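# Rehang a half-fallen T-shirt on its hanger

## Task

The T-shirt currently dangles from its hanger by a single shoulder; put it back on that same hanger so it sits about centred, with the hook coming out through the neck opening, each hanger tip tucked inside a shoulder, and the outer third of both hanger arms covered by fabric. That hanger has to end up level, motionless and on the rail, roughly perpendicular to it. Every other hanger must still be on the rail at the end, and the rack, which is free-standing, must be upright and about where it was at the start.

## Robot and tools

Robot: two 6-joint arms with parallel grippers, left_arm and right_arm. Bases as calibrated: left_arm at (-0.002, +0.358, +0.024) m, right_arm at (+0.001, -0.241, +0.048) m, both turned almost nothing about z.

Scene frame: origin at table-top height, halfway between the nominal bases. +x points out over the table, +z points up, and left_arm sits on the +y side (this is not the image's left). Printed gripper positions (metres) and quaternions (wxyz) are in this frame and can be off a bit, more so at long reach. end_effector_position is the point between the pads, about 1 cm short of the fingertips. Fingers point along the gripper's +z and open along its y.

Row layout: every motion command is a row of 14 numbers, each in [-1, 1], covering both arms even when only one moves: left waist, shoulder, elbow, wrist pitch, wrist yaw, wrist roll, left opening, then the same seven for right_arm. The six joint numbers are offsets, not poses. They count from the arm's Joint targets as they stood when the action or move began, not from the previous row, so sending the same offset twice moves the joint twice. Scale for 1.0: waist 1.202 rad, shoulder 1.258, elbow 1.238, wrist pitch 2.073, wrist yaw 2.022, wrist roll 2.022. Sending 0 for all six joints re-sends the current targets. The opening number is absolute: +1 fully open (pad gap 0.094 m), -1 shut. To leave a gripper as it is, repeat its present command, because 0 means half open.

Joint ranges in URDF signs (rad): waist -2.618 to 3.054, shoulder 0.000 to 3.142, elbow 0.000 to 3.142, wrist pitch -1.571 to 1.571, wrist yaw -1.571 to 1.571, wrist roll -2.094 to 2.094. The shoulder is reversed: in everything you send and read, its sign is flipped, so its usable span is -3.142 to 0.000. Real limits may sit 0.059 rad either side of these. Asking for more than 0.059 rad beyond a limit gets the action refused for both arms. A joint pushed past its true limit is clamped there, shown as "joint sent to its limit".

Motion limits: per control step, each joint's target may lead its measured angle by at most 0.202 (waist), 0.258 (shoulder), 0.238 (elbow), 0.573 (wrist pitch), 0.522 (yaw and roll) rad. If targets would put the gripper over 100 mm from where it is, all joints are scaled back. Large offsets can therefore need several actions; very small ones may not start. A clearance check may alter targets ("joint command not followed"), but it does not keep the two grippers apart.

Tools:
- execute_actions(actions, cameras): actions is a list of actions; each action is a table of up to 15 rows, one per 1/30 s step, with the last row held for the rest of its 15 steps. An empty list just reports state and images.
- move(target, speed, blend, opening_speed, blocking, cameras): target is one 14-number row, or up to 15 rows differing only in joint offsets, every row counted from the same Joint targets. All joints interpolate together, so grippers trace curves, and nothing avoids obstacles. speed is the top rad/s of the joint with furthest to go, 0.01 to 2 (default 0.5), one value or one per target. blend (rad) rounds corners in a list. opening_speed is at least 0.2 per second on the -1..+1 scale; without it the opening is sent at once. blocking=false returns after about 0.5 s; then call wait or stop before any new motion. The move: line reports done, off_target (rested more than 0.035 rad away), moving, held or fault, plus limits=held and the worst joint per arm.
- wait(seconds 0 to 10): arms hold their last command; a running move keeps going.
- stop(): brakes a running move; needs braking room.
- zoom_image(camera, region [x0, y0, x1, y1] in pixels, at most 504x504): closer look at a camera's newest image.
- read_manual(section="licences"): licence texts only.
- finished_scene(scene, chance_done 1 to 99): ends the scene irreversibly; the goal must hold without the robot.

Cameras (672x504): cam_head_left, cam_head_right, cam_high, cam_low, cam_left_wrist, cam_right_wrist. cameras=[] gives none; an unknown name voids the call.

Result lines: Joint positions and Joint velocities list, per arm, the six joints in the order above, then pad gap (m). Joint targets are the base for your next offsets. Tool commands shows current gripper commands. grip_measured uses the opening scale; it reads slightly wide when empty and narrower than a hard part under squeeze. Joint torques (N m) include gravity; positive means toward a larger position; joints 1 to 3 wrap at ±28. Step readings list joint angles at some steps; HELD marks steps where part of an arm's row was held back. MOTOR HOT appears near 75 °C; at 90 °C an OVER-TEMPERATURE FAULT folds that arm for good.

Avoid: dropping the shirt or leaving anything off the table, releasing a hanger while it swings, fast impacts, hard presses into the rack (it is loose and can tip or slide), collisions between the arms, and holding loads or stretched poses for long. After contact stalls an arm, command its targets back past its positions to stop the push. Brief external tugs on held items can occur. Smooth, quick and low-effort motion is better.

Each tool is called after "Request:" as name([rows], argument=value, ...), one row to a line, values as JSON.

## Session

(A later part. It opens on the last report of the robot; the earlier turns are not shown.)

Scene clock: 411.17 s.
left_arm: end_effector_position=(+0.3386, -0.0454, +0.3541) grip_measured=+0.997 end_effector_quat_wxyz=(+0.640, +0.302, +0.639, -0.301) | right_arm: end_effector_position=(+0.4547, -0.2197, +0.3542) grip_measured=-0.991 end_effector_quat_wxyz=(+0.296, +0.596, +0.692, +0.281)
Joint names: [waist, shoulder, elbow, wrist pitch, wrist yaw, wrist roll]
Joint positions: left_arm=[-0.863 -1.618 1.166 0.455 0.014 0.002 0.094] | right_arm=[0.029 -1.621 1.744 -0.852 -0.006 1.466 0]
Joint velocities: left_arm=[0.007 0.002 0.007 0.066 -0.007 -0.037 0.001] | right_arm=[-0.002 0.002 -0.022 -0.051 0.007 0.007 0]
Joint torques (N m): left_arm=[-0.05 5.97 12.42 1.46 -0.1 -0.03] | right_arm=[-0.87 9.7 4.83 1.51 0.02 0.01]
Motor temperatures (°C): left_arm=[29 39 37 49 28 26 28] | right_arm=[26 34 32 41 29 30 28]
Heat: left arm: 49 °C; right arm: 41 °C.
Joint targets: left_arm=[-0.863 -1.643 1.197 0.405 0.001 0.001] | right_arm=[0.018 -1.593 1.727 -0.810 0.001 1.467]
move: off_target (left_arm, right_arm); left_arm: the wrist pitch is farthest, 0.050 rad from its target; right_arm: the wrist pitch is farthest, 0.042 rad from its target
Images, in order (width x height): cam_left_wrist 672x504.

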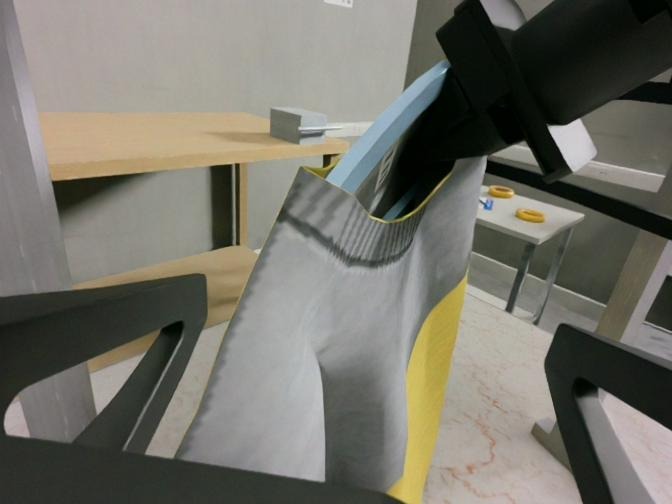

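Request:
move(target=[0,-0.089,0.054,0.022,0,0,1,0,0,0,0,0,0,-1], speed=0.15, cameras=["cam_left_wrist"])

Request:
move(target=[0,0,0,0,0,0,-1,0,0,0,0,0,0,-1], opening_speed=0.8, cameras=["cam_left_wrist","cam_high","cam_head_left"])

Request:
zoom_image(camera="cam_high", region=[250, 20, 500, 270])

Request:
zoom_image(camera="cam_head_left", region=[330, 60, 590, 300])

Scene clock: 412.53 s.
left_arm: end_effector_position=(+0.3569, -0.0645, +0.3280) grip_measured=+0.997 end_effector_quat_wxyz=(+0.627, +0.306, +0.655, -0.291) | right_arm: end_effector_position=(+0.4547, -0.2197, +0.3542) grip_measured=-0.991 end_effector_quat_wxyz=(+0.296, +0.596, +0.692, +0.281)
Joint names: [waist, shoulder, elbow, wrist pitch, wrist yaw, wrist roll]
Joint positions: left_arm=[-0.863 -1.73 1.231 0.455 0.004 0.002 0.094] | right_arm=[0.029 -1.621 1.744 -0.852 -0.006 1.466 0]
Joint velocities: left_arm=[-0.022 0.007 0.002 -0.066 0.051 -0.007 0] | right_arm=[-0.012 0.012 -0.007 -0.007 0.081 -0.022 0.001]
Joint torques (N m): left_arm=[0.18 6.78 12.45 1.96 -0.08 -0.02] | right_arm=[-0.87 9.69 4.81 1.51 0.02 0]
Motor temperatures (°C): left_arm=[29 39 37 49 28 26 28] | right_arm=[26 34 32 41 29 30 28]
Heat: left arm: 49 °C; right arm: 41 °C.
Joint targets: left_arm=[-0.863 -1.755 1.263 0.450 0.001 0.001] | right_arm=[0.018 -1.593 1.727 -0.810 0.001 1.467]
move: off_target (right_arm); right_arm: the wrist pitch is farthest, 0.042 rad from its target
Images, in order (width x height): cam_left_wrist 672x504.

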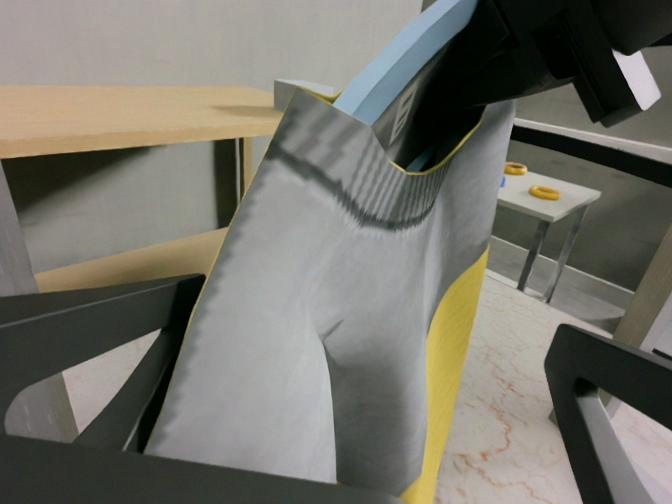

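Scene clock: 415.47 s.
left_arm: end_effector_position=(+0.3506, -0.0697, +0.3280) grip_measured=-0.829 end_effector_quat_wxyz=(+0.626, +0.325, +0.646, -0.292) | right_arm: end_effector_position=(+0.4552, -0.2207, +0.3548) grip_measured=-0.991 end_effector_quat_wxyz=(+0.297, +0.596, +0.690, +0.282)
Joint names: [waist, shoulder, elbow, wrist pitch, wrist yaw, wrist roll]
Joint positions: left_arm=[-0.87 -1.73 1.231 0.455 0.029 0.031 0.008] | right_arm=[0.027 -1.621 1.744 -0.849 -0.006 1.466 0]
Joint velocities: left_arm=[-0.007 0.002 0.007 0.051 -0.037 -0.007 0] | right_arm=[0.007 0.007 -0.002 -0.007 0.051 -0.037 0]
Joint torques (N m): left_arm=[0.64 6.79 12.51 1.89 -0.24 -0.24] | right_arm=[-0.7 9.69 4.83 1.49 0.02 0.01]
Motor temperatures (°C): left_arm=[29 40 38 49 28 26 28] | right_arm=[26 35 32 41 29 30 28]
Heat: left arm: 49 °C; right arm: 41 °C.
Joint targets: left_arm=[-0.863 -1.755 1.263 0.450 0.001 0.001] | right_arm=[0.018 -1.593 1.727 -0.810 0.001 1.467]
move: off_target (right_arm); right_arm: the wrist pitch is farthest, 0.039 rad from its target
Images, in order (width x height): cam_head_left 672x504, cam_high 672x504, cam_left_wrist 672x504.

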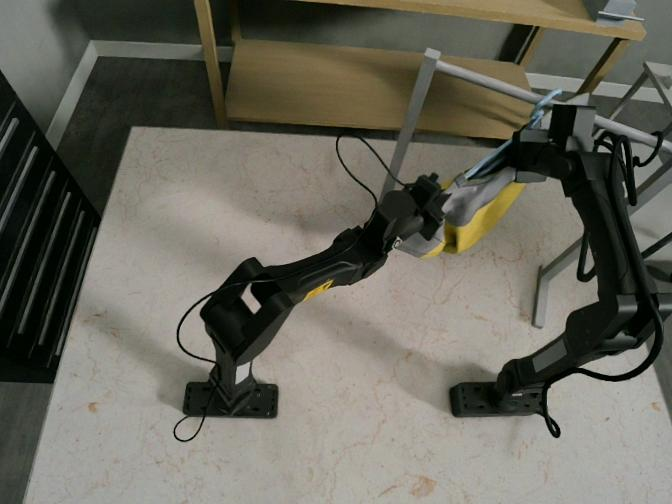

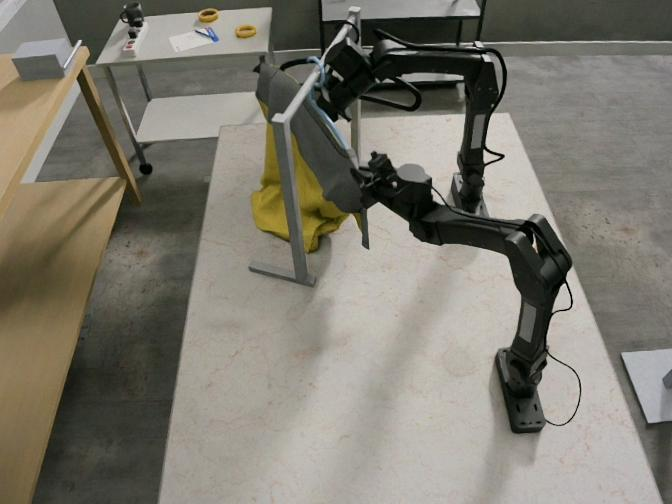

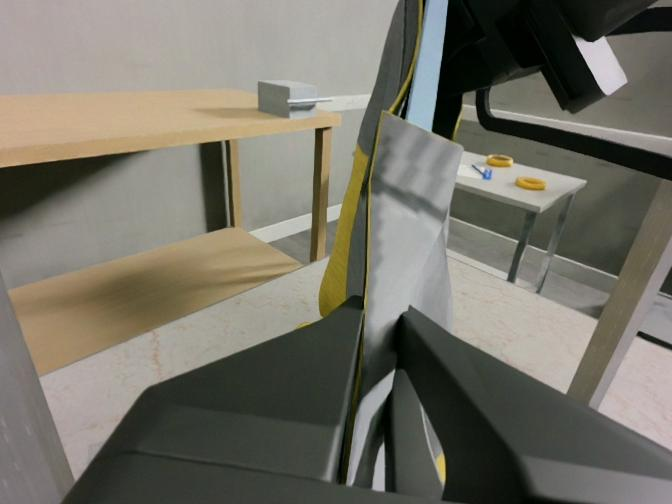

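Scaled by 2.016 from the camera's 672x504 image, which has a finer 960x720 frame.

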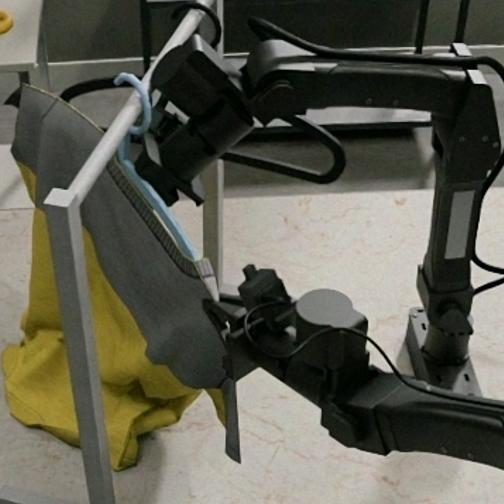

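Scaled by 1.938 from the camera's 672x504 image, which has a finer 960x720 frame.

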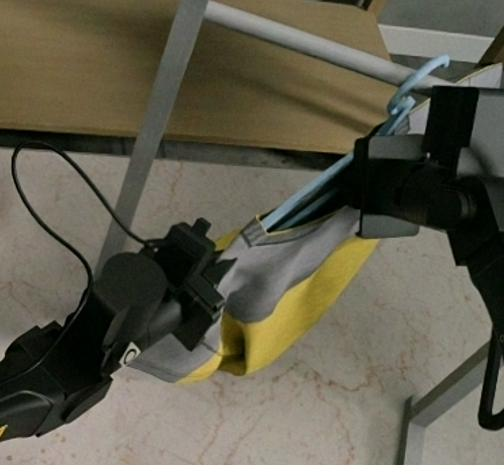

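Request:
move(target=[-0.002,-0.1257,0.174,-0.0265,0,0,-1,0,0,0,0,0,0,-1], speed=0.08, cameras=["cam_left_wrist","cam_high","cam_head_left"])

Request:
zoom_image(camera="cam_high", region=[250, 20, 500, 270])

Request:
zoom_image(camera="cam_head_left", region=[330, 60, 590, 300])

Scene clock: 418.87 s.
left_arm: end_effector_position=(+0.3772, -0.1028, +0.3290) grip_measured=-0.834 end_effector_quat_wxyz=(+0.626, +0.326, +0.644, -0.294) | right_arm: end_effector_position=(+0.4558, -0.2219, +0.3554) grip_measured=-0.991 end_effector_quat_wxyz=(+0.299, +0.597, +0.689, +0.283)
Joint names: [waist, shoulder, elbow, wrist pitch, wrist yaw, wrist roll]
Joint positions: left_arm=[-0.87 -1.886 1.429 0.415 0.034 0.031 0.008] | right_arm=[0.024 -1.621 1.744 -0.846 -0.006 1.466 0]
Joint velocities: left_arm=[0.002 0.022 0.002 -0.051 -0.037 -0.022 -0.001] | right_arm=[0.017 0.012 0.002 -0.007 0.022 0.007 0]
Joint torques (N m): left_arm=[0.62 8.24 14.45 1.73 -0.34 -0.32] | right_arm=[-0.47 9.7 4.83 1.45 0.02 0.01]
Motor temperatures (°C): left_arm=[29 40 38 49 28 26 28] | right_arm=[26 35 32 41 29 30 28]
Heat: left arm: 49 °C; right arm: 41 °C.
Joint targets: left_arm=[-0.865 -1.913 1.479 0.395 0.001 0.001] | right_arm=[0.018 -1.593 1.727 -0.810 0.001 1.467]
move: off_target (left_arm, right_arm); left_arm: the elbow is farthest, 0.050 rad from its target; right_arm: the wrist pitch is farthest, 0.036 rad from its target
Images, in order (width x height): cam_head_left 672x504, cam_high 672x504, cam_left_wrist 672x504.

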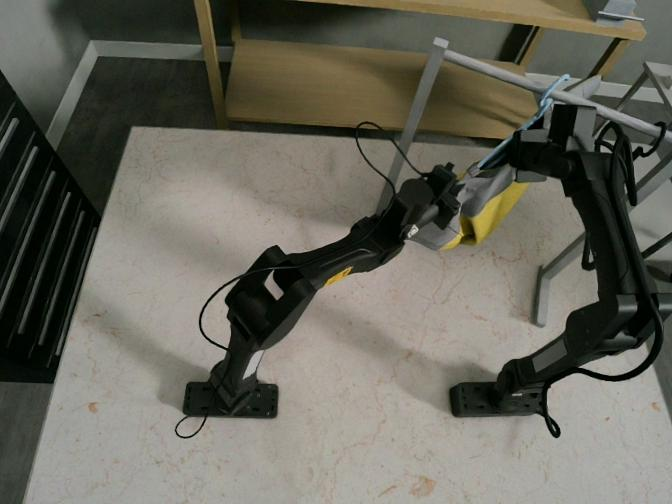

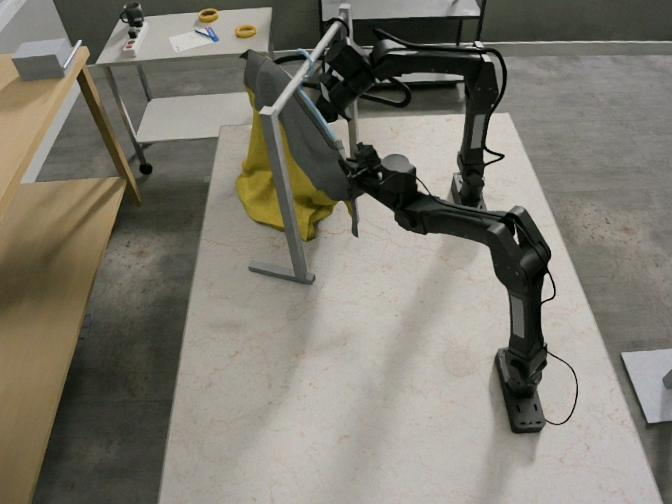

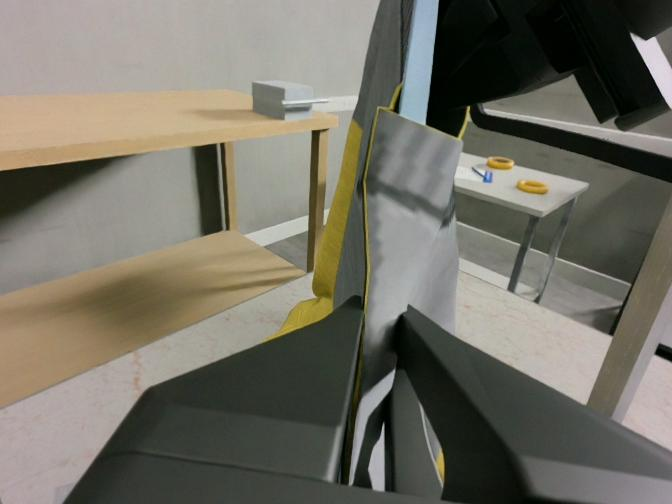

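Scaled by 2.016 from the camera's 672x504 image, which has a finer 960x720 frame.

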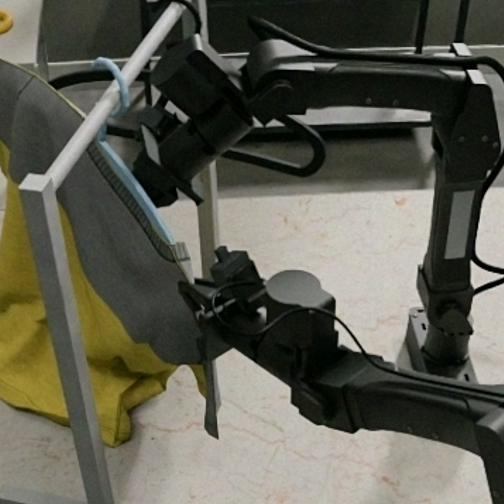

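Scaled by 1.938 from the camera's 672x504 image, which has a finer 960x720 frame.

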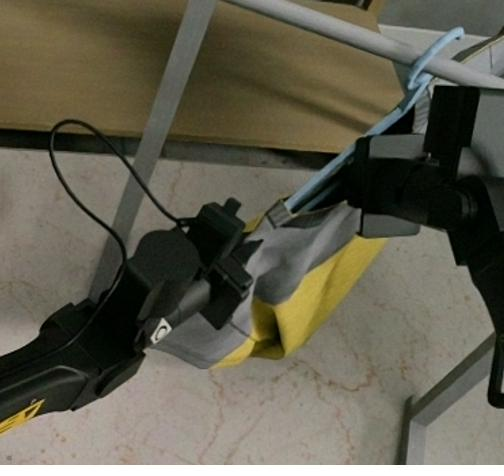

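Request:
move(target=[0.002,0.1257,-0.174,0.0265,0,0,-1,0,0,0,0,0,0,-1], speed=0.12, cameras=["cam_head_left"])

Request:
move(target=[0,0,0,0,0,0,-0.5,0,0,0,0,0,0,-1], opening_speed=0.5, cameras=["cam_left_wrist","cam_high","cam_head_left"])

Request:
zoom_image(camera="cam_high", region=[250, 20, 500, 270])

Request:
zoom_image(camera="cam_head_left", region=[330, 60, 590, 300])

Scene clock: 421.37 s.
left_arm: end_effector_position=(+0.3587, -0.0811, +0.3152) grip_measured=-0.834 end_effector_quat_wxyz=(+0.612, +0.333, +0.657, -0.289) | right_arm: end_effector_position=(+0.4561, -0.2219, +0.3556) grip_measured=-0.991 end_effector_quat_wxyz=(+0.299, +0.596, +0.689, +0.283)
Joint names: [waist, shoulder, elbow, wrist pitch, wrist yaw, wrist roll]
Joint positions: left_arm=[-0.87 -1.787 1.287 0.415 0.035 0.031 0.008] | right_arm=[0.024 -1.621 1.744 -0.845 -0.006 1.466 0]
Joint velocities: left_arm=[-0.012 0.017 0.002 0.081 -0.095 0.051 0] | right_arm=[-0.007 0.012 -0.002 -0.037 0.007 0.007 0]
Joint torques (N m): left_arm=[0.57 11.96 7.35 2.31 -0.37 -0.24] | right_arm=[-0.47 9.69 4.85 1.45 0.02 0]
Motor temperatures (°C): left_arm=[29 40 38 48 28 26 28] | right_arm=[26 35 32 41 29 30 28]
Heat: left arm: 48 °C; right arm: 41 °C.
Joint targets: left_arm=[-0.863 -1.755 1.263 0.450 0.001 0.001] | right_arm=[0.018 -1.593 1.727 -0.810 0.001 1.467]
move: done
Images, in order (width x height): cam_head_left 672x504.

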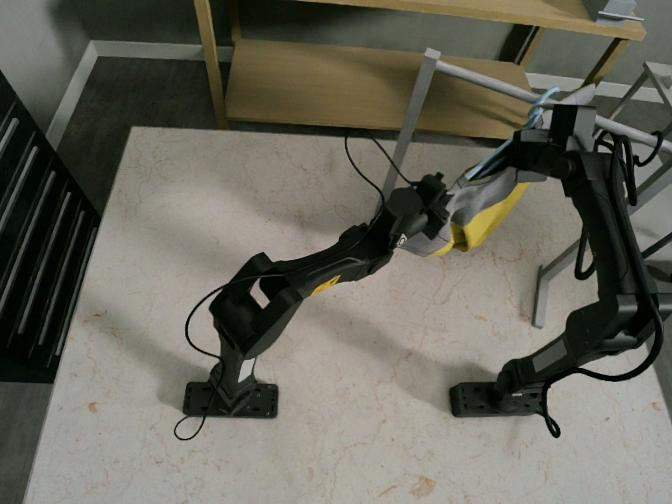

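Scene clock: 422.57 s.
left_arm: end_effector_position=(+0.3645, -0.0765, +0.3159) grip_measured=-0.503 end_effector_quat_wxyz=(+0.614, +0.313, +0.665, -0.286) | right_arm: end_effector_position=(+0.4561, -0.2219, +0.3556) grip_measured=-0.991 end_effector_quat_wxyz=(+0.299, +0.596, +0.689, +0.283)
Joint names: [waist, shoulder, elbow, wrist pitch, wrist yaw, wrist roll]
Joint positions: left_arm=[-0.867 -1.787 1.287 0.418 0.004 0.005 0.023] | right_arm=[0.024 -1.621 1.744 -0.845 -0.006 1.466 0]
Joint velocities: left_arm=[0.007 -0.002 -0.022 -0.037 0.007 -0.051 0.002] | right_arm=[0.017 -0.002 -0.002 0.022 0.022 -0.037 0]
Joint torques (N m): left_arm=[0.57 11.99 7.51 2.27 -0.05 -0.02] | right_arm=[-0.47 9.7 4.85 1.44 0.02 0]
Motor temperatures (°C): left_arm=[29 40 38 49 28 26 28] | right_arm=[26 35 32 41 29 30 28]
Heat: left arm: 49 °C; right arm: 41 °C.
Joint targets: left_arm=[-0.863 -1.755 1.263 0.450 0.001 0.001] | right_arm=[0.018 -1.593 1.727 -0.810 0.001 1.467]
move: done
Images, in order (width x height): cam_head_left 672x504, cam_high 672x504, cam_left_wrist 672x504.

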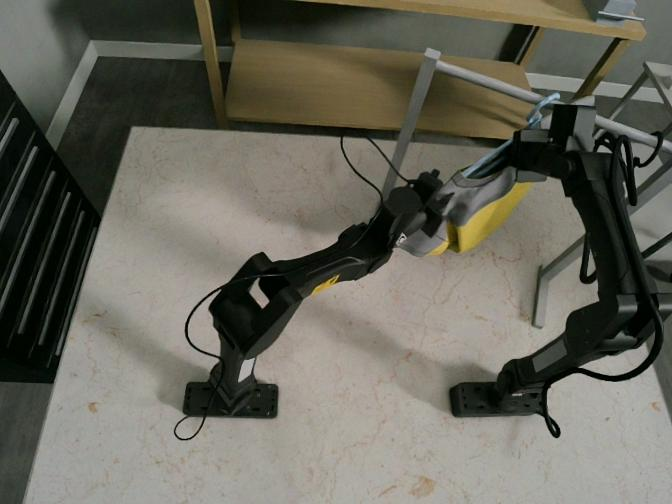

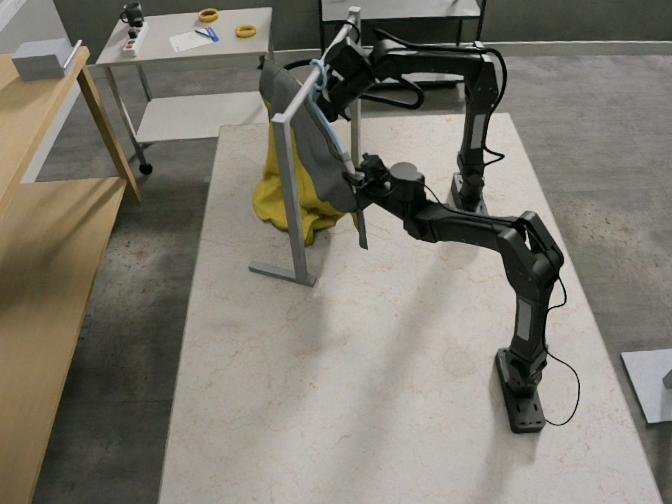

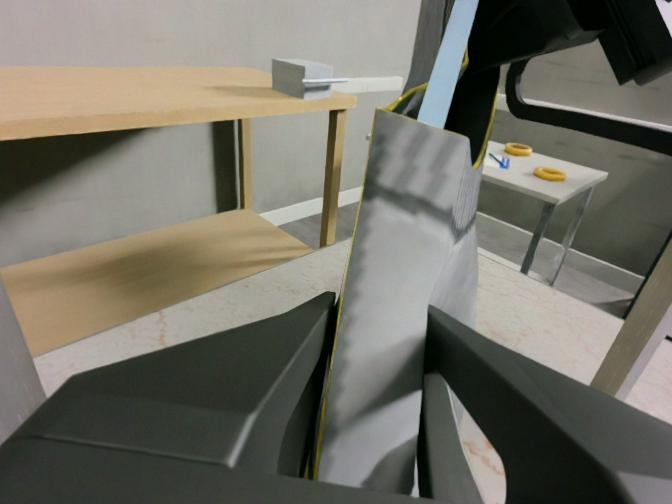

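Scaled by 2.016 from the camera's 672x504 image, which has a finer 960x720 frame.

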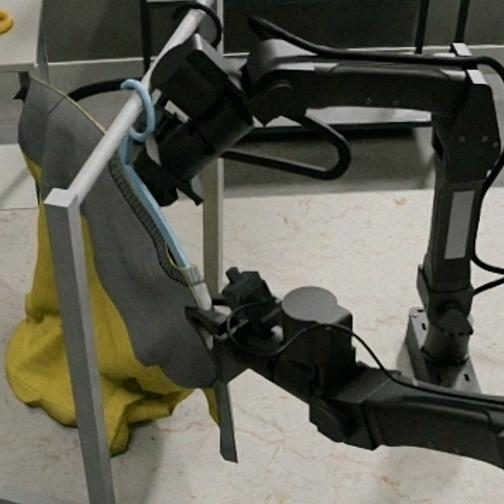

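Scaled by 1.938 from the camera's 672x504 image, which has a finer 960x720 frame.

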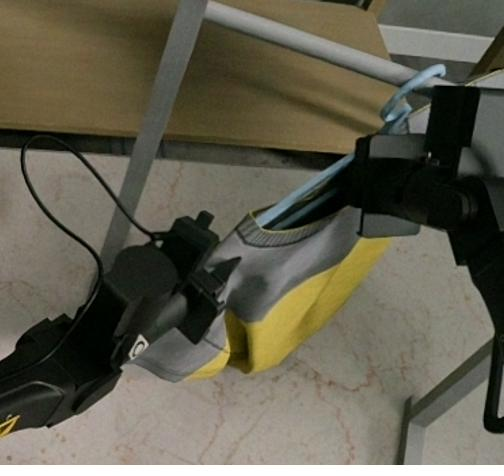

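Request:
move(target=[0,0,0,0,0,0,-0.5,-0.035,0.009,-0.062,0.083,0,0,-1], speed=0.08, cameras=["cam_head_left","cam_right_wrist"])

Request:
zoom_image(camera="cam_head_left", region=[330, 60, 590, 300])

Request:
move(target=[0,0,0,0,0,0,-0.5,-0.035,0.009,-0.062,0.083,0,0,-1], speed=0.08, cameras=["cam_head_left","cam_right_wrist","cam_high"])

Request:
zoom_image(camera="cam_head_left", region=[330, 60, 590, 300])

Request:
zoom_image(camera="cam_high", region=[250, 20, 500, 270])

Scene clock: 425.70 s.
left_arm: end_effector_position=(+0.3645, -0.0765, +0.3159) grip_measured=-0.503 end_effector_quat_wxyz=(+0.614, +0.313, +0.666, -0.286) | right_arm: end_effector_position=(+0.4730, -0.2332, +0.3652) grip_measured=-0.991 end_effector_quat_wxyz=(+0.340, +0.588, +0.663, +0.314)
Joint names: [waist, shoulder, elbow, wrist pitch, wrist yaw, wrist roll]
Joint positions: left_arm=[-0.867 -1.787 1.287 0.418 0.004 0.003 0.023] | right_arm=[-0.002 -1.601 1.67 -0.677 -0.007 1.465 0]
Joint velocities: left_arm=[-0.007 -0.002 -0.002 0.007 -0.051 -0.051 0.001] | right_arm=[-0.007 -0.002 -0.007 -0.022 0.022 0.051 0]
Joint torques (N m): left_arm=[0.27 12.01 7.51 2.3 -0.1 -0.11] | right_arm=[-1.74 8.91 4.82 1.58 0.04 0.01]
Motor temperatures (°C): left_arm=[29 41 38 49 28 26 28] | right_arm=[26 35 32 41 29 30 28]
Heat: left arm: 49 °C; right arm: 41 °C.
Joint targets: left_arm=[-0.863 -1.755 1.263 0.450 0.001 0.001] | right_arm=[-0.024 -1.582 1.650 -0.638 0.001 1.467]
move: off_target (right_arm); right_arm: the wrist pitch is farthest, 0.039 rad from its target
Images, in order (width x height): cam_head_left 672x504, cam_right_wrist 672x504.

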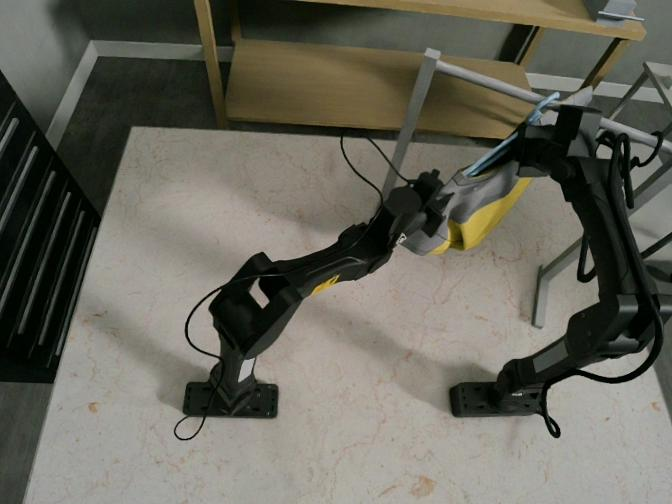

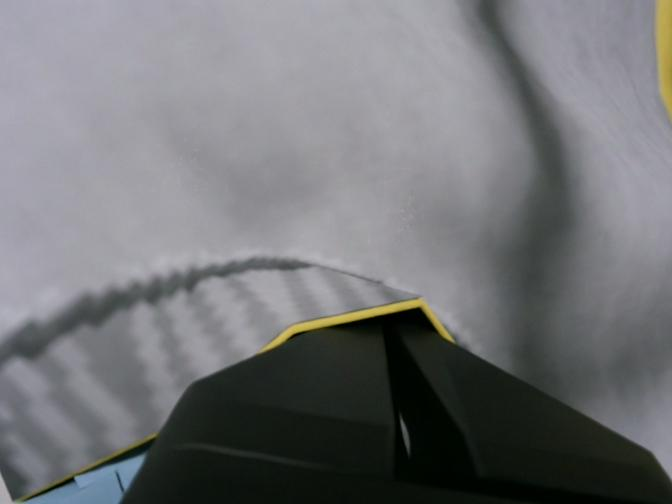

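Scaled by 1.938 from the camera's 672x504 image, which has a finer 960x720 frame.

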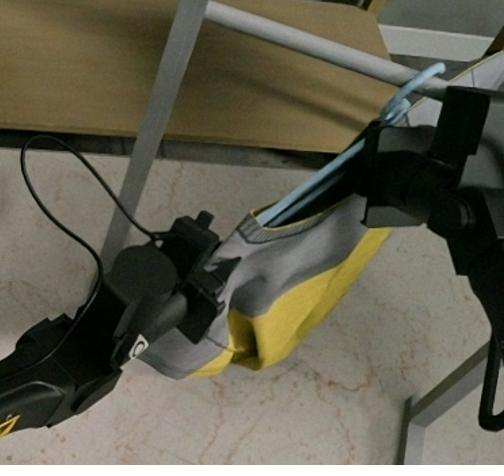

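Scene clock: 428.27 s.
left_arm: end_effector_position=(+0.3645, -0.0765, +0.3159) grip_measured=-0.503 end_effector_quat_wxyz=(+0.614, +0.313, +0.666, -0.286) | right_arm: end_effector_position=(+0.4881, -0.2510, +0.3744) grip_measured=-0.991 end_effector_quat_wxyz=(+0.382, +0.581, +0.632, +0.341)
Joint names: [waist, shoulder, elbow, wrist pitch, wrist yaw, wrist roll]
Joint positions: left_arm=[-0.867 -1.787 1.287 0.418 0.004 0.003 0.023] | right_arm=[-0.041 -1.586 1.594 -0.502 -0.012 1.466 0]
Joint velocities: left_arm=[-0.032 -0.002 -0.002 -0.037 0.022 -0.007 0] | right_arm=[0.002 0.002 0.002 0.007 -0.037 -0.022 -0.001]
Joint torques (N m): left_arm=[0.32 12.12 7.28 2.26 -0.09 -0.06] | right_arm=[-2 8.62 4.93 1.63 0.09 0.01]
Motor temperatures (°C): left_arm=[29 42 37 50 28 26 28] | right_arm=[26 35 32 41 29 30 28]
Heat: left arm: 50 °C; right arm: 41 °C.
Joint targets: left_arm=[-0.863 -1.755 1.263 0.450 0.001 0.001] | right_arm=[-0.066 -1.571 1.573 -0.466 0.001 1.467]
move: off_target (right_arm); right_arm: the wrist pitch is farthest, 0.037 rad from its target
Images, in order (width x height): cam_head_left 672x504, cam_high 672x504, cam_right_wrist 672x504.

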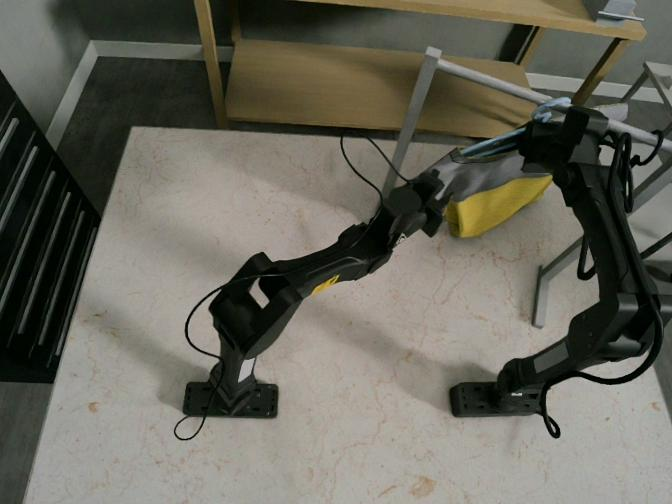

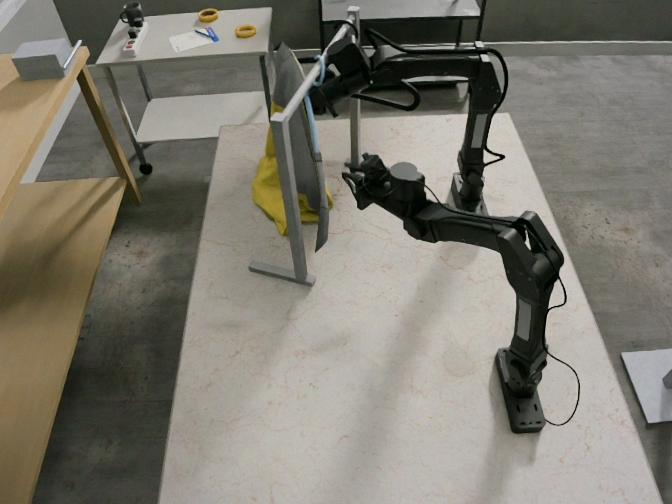

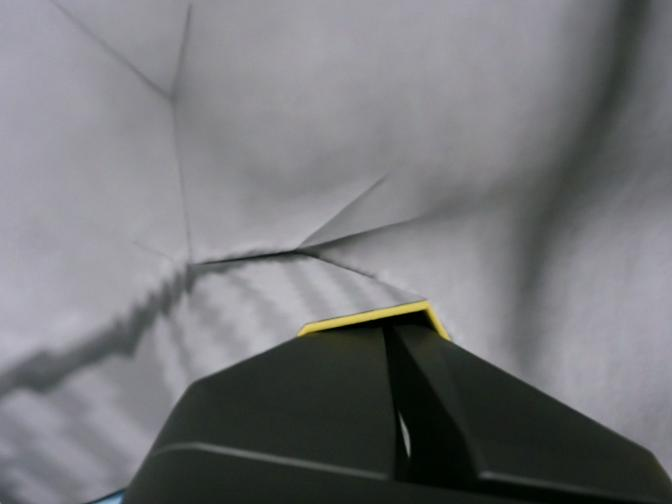

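Scaled by 1.938 from the camera's 672x504 image, which has a finer 960x720 frame.

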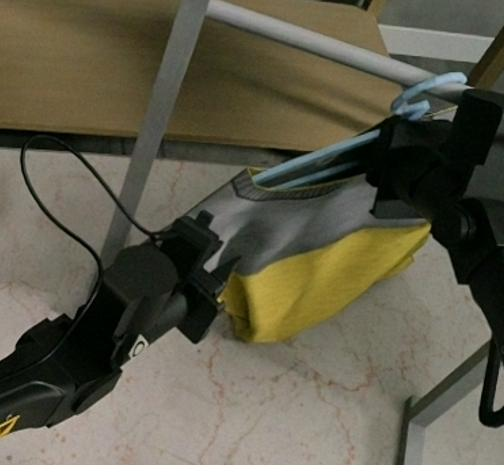

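Scaled by 2.016 from the camera's 672x504 image, which has a finer 960x720 frame.

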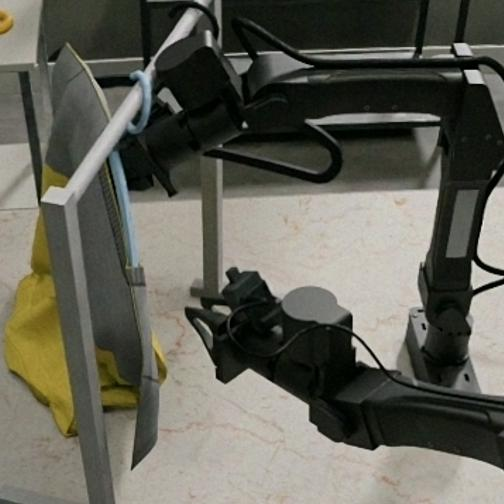

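Request:
move(target=[0,0,0,0,0,0,-0.5,0.070,-0.018,0.125,-0.166,0,0,-1], speed=0.15, cameras=[])

Request:
move(target=[0.0,0.40,-0.2,-0.04,0,0,-0.5,0.032,-0.029,0.077,-0.09,0,0,-1], speed=0.2, cameras=[])

Request:
move(target=[0,0,0,0,0,0,1,-0.018,0.125,0.28,-0.225,0,0,-1], speed=0.15, cameras=["cam_head_left","cam_right_wrist","cam_left_wrist","cam_head_right"])

Request:
zoom_image(camera="cam_head_right", region=[380, 20, 600, 290])

Scene clock: 431.97 s.
left_arm: end_effector_position=(+0.3645, -0.0765, +0.3159) grip_measured=-0.503 end_effector_quat_wxyz=(+0.614, +0.313, +0.666, -0.286) | right_arm: end_effector_position=(+0.4532, -0.2260, +0.3586) grip_measured=-0.991 end_effector_quat_wxyz=(+0.311, +0.594, +0.681, +0.295)
Joint names: [waist, shoulder, elbow, wrist pitch, wrist yaw, wrist roll]
Joint positions: left_arm=[-0.867 -1.787 1.287 0.418 0.004 0.003 0.023] | right_arm=[0.012 -1.581 1.685 -0.789 -0.012 1.466 0]
Joint velocities: left_arm=[0.012 0.017 -0.002 -0.037 -0.007 -0.007 0] | right_arm=[-0.007 -0.007 0.002 0.007 0.051 -0.022 -0.001]
Joint torques (N m): left_arm=[0.38 12.12 7.38 2.28 -0.09 -0.08] | right_arm=[0.39 5.81 9.22 0.99 0.08 0.01]
Motor temperatures (°C): left_arm=[29 42 37 50 28 26 28] | right_arm=[26 35 32 41 29 30 28]
Heat: left arm: 50 °C; right arm: 41 °C.
Joint targets: left_arm=[-0.863 -1.755 1.263 0.450 0.001 0.001] | right_arm=[0.018 -1.593 1.728 -0.810 0.001 1.467]
move: off_target (right_arm); right_arm: the elbow is farthest, 0.042 rad from its target
No camera images: "cameras" was empty.

Scene clock: 434.97 s.
left_arm: end_effector_position=(+0.2804, +0.0233, +0.4464) grip_measured=-0.503 end_effector_quat_wxyz=(+0.699, +0.271, +0.576, -0.325) | right_arm: end_effector_position=(+0.4354, -0.2099, +0.3489) grip_measured=-0.991 end_effector_quat_wxyz=(+0.263, +0.598, +0.711, +0.260)
Joint names: [waist, shoulder, elbow, wrist pitch, wrist yaw, wrist roll]
Joint positions: left_arm=[-0.867 -1.268 1.044 0.415 0.004 0.003 0.023] | right_arm=[0.051 -1.619 1.782 -0.975 -0.012 1.466 0]
Joint velocities: left_arm=[-0.012 0.002 0.012 -0.037 -0.007 0.066 -0.001] | right_arm=[-0.002 0.012 0.017 -0.022 0.022 0.066 0]
Joint torques (N m): left_arm=[0.29 5.72 6.93 1.37 -0.11 -0.07] | right_arm=[0.43 6.04 8.94 0.88 0.09 0.01]
Motor temperatures (°C): left_arm=[29 42 37 50 28 26 28] | right_arm=[26 34 33 40 29 30 28]
Heat: left arm: 50 °C; right arm: 40 °C.
Joint targets: left_arm=[-0.863 -1.251 1.016 0.367 0.001 0.001] | right_arm=[0.057 -1.630 1.823 -0.996 0.001 1.467]
move: off_target (left_arm, right_arm); left_arm: the wrist pitch is farthest, 0.048 rad from its target; right_arm: the elbow is farthest, 0.042 rad from its target
No camera images: "cameras" was empty.

Scene clock: 438.67 s.
left_arm: end_effector_position=(+0.2804, +0.0233, +0.4464) grip_measured=+0.997 end_effector_quat_wxyz=(+0.699, +0.271, +0.576, -0.325) | right_arm: end_effector_position=(+0.3330, -0.2201, +0.4482) grip_measured=-0.991 end_effector_quat_wxyz=(+0.271, +0.599, +0.705, +0.265)
Joint names: [waist, shoulder, elbow, wrist pitch, wrist yaw, wrist roll]
Joint positions: left_arm=[-0.867 -1.268 1.044 0.415 0.004 0.003 0.094] | right_arm=[0.04 -1.492 2.14 -1.441 -0.012 1.466 0]
Joint velocities: left_arm=[0.007 0.012 0.002 -0.022 -0.051 -0.081 0] | right_arm=[-0.012 0.007 -0.012 -0.007 0.007 -0.007 -0.001]
Joint torques (N m): left_arm=[0.43 5.68 6.95 1.36 -0.07 -0.05] | right_arm=[-0.39 5.71 6.56 0.88 0.08 0.01]
Motor temperatures (°C): left_arm=[29 42 37 49 28 26 28] | right_arm=[26 34 33 40 29 30 28]
Heat: left arm: 49 °C; right arm: 40 °C.
Joint targets: left_arm=[-0.863 -1.251 1.016 0.367 0.001 0.001] | right_arm=[0.035 -1.472 2.170 -1.463 0.001 1.467]
move: off_target (left_arm); left_arm: the wrist pitch is farthest, 0.048 rad from its target
Images, in order (width x height): cam_head_left 672x504, cam_head_right 672x504, cam_left_wrist 672x504, cam_right_wrist 672x504.

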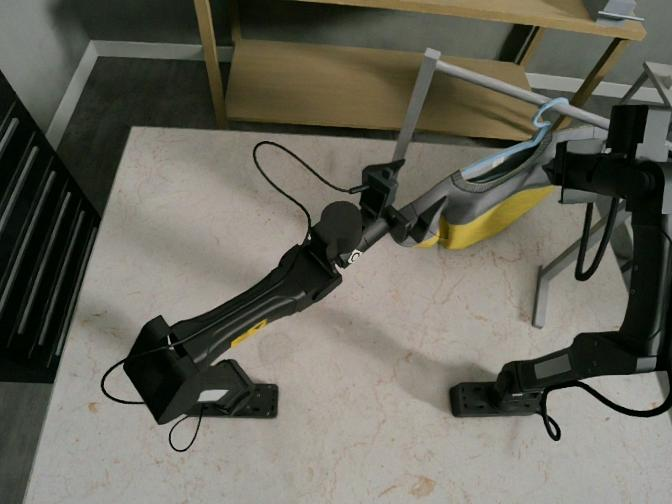

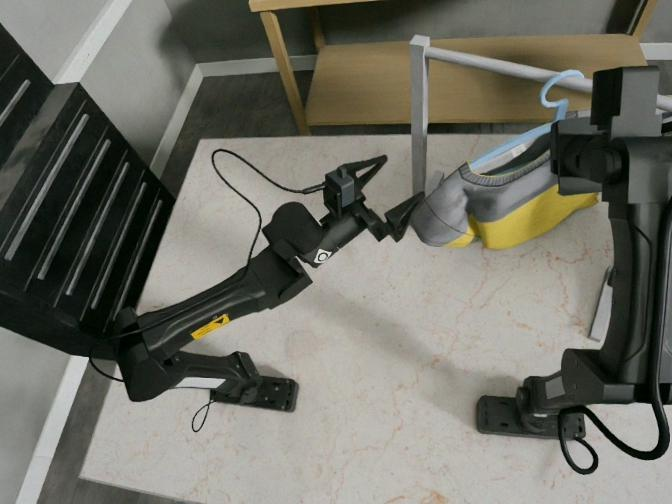

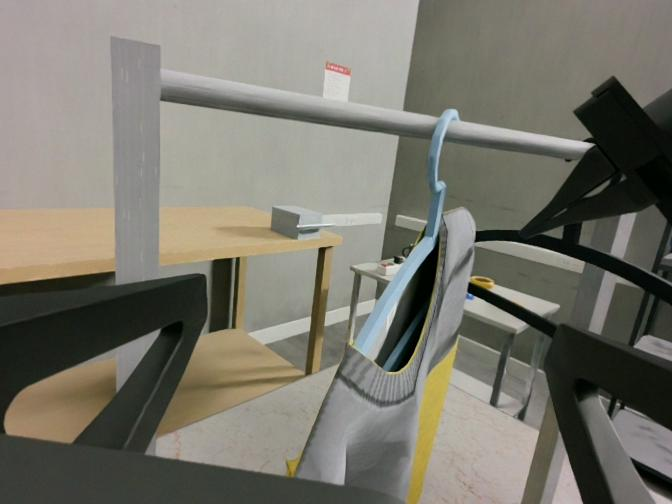

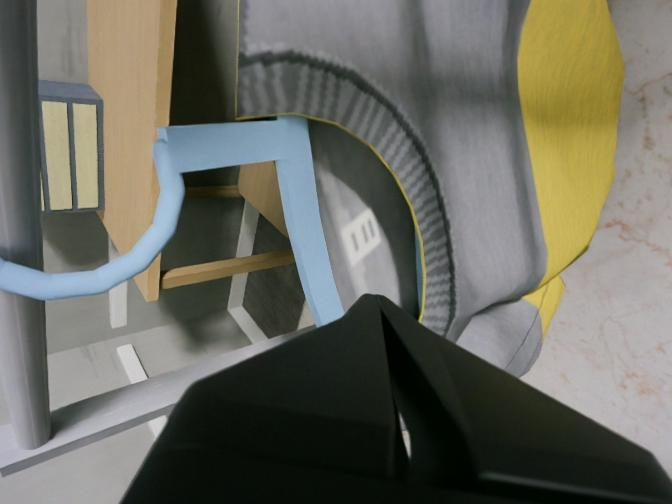

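Scaled by 1.867 from the camera's 672x504 image, which has a finer 960x720 frame.

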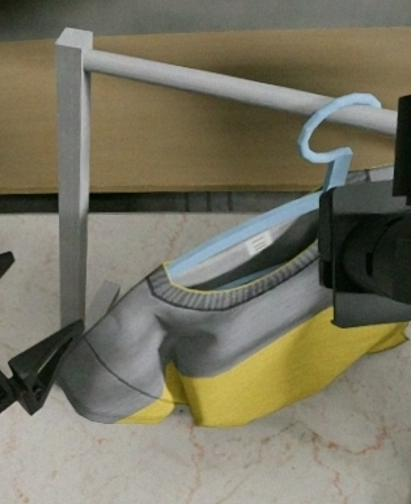

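Request:
move(target=[0,0,0,0,0,0,1,0.0574,0.493,-0.6874,0.3647,0,-0.7255,0.2], speed=0.5, cameras=["cam_head_left","cam_right_wrist","cam_left_wrist"])

Request:
zoom_image(camera="cam_head_left", region=[330, 60, 590, 300])

Scene clock: 443.73 s.
left_arm: end_effector_position=(+0.2805, +0.0233, +0.4460) grip_measured=+0.997 end_effector_quat_wxyz=(+0.699, +0.271, +0.576, -0.325) | right_arm: end_effector_position=(+0.2766, -0.2089, +0.4616) grip_measured=+0.198 end_effector_quat_wxyz=(+0.598, -0.043, +0.799, +0.035)
Joint names: [waist, shoulder, elbow, wrist pitch, wrist yaw, wrist roll]
Joint positions: left_arm=[-0.867 -1.268 1.044 0.413 0.004 0.003 0.094] | right_arm=[0.098 -0.861 1.333 -0.757 -0.001 0.005 0.056]
Joint velocities: left_arm=[0.012 0.017 -0.002 -0.022 0.007 0.037 0] | right_arm=[-0.007 0.012 -0.012 -0.037 0.081 -0.051 -0.002]
Joint torques (N m): left_arm=[0.44 5.68 7.15 1.35 -0.09 -0.05] | right_arm=[0.46 0.12 4.36 1.79 0.07 -0.12]
Motor temperatures (°C): left_arm=[29 41 37 48 28 26 28] | right_arm=[26 34 33 40 29 30 28]
Heat: left arm: 48 °C; right arm: 40 °C.
Joint targets: left_arm=[-0.863 -1.251 1.016 0.367 0.001 0.001] | right_arm=[0.104 -0.852 1.319 -0.707 0.001 0.000]
move: off_target (left_arm, right_arm); left_arm: the wrist pitch is farthest, 0.046 rad from its target; right_arm: the wrist pitch is farthest, 0.050 rad from its target
Images, in order (width x height): cam_head_left 672x504, cam_left_wrist 672x504, cam_right_wrist 672x504.

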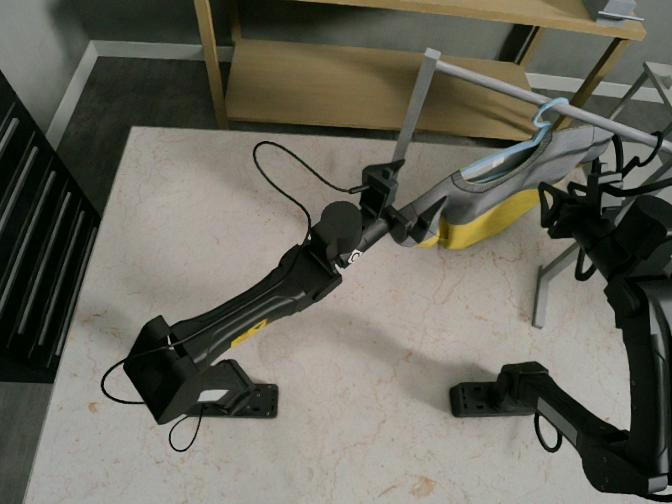

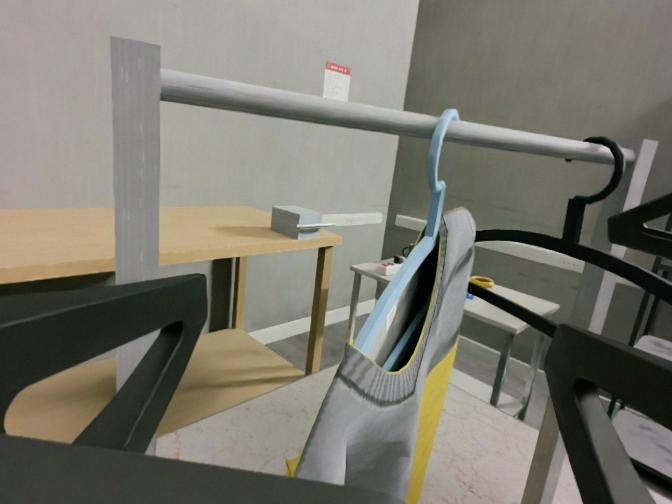

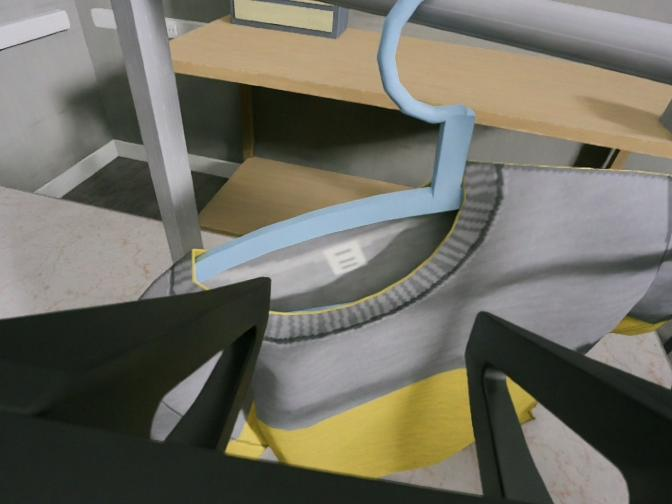

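Scaled by 1.938 from the camera's 672x504 image, which has a finer 960x720 frame.

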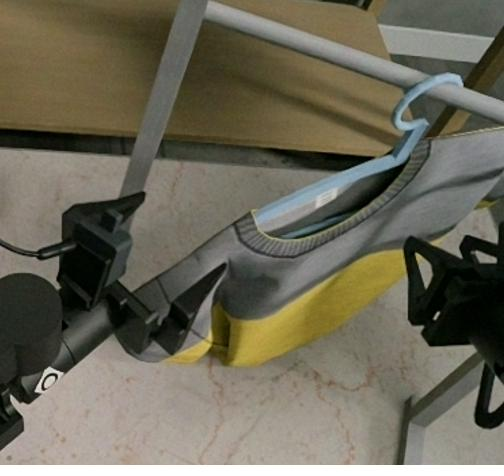

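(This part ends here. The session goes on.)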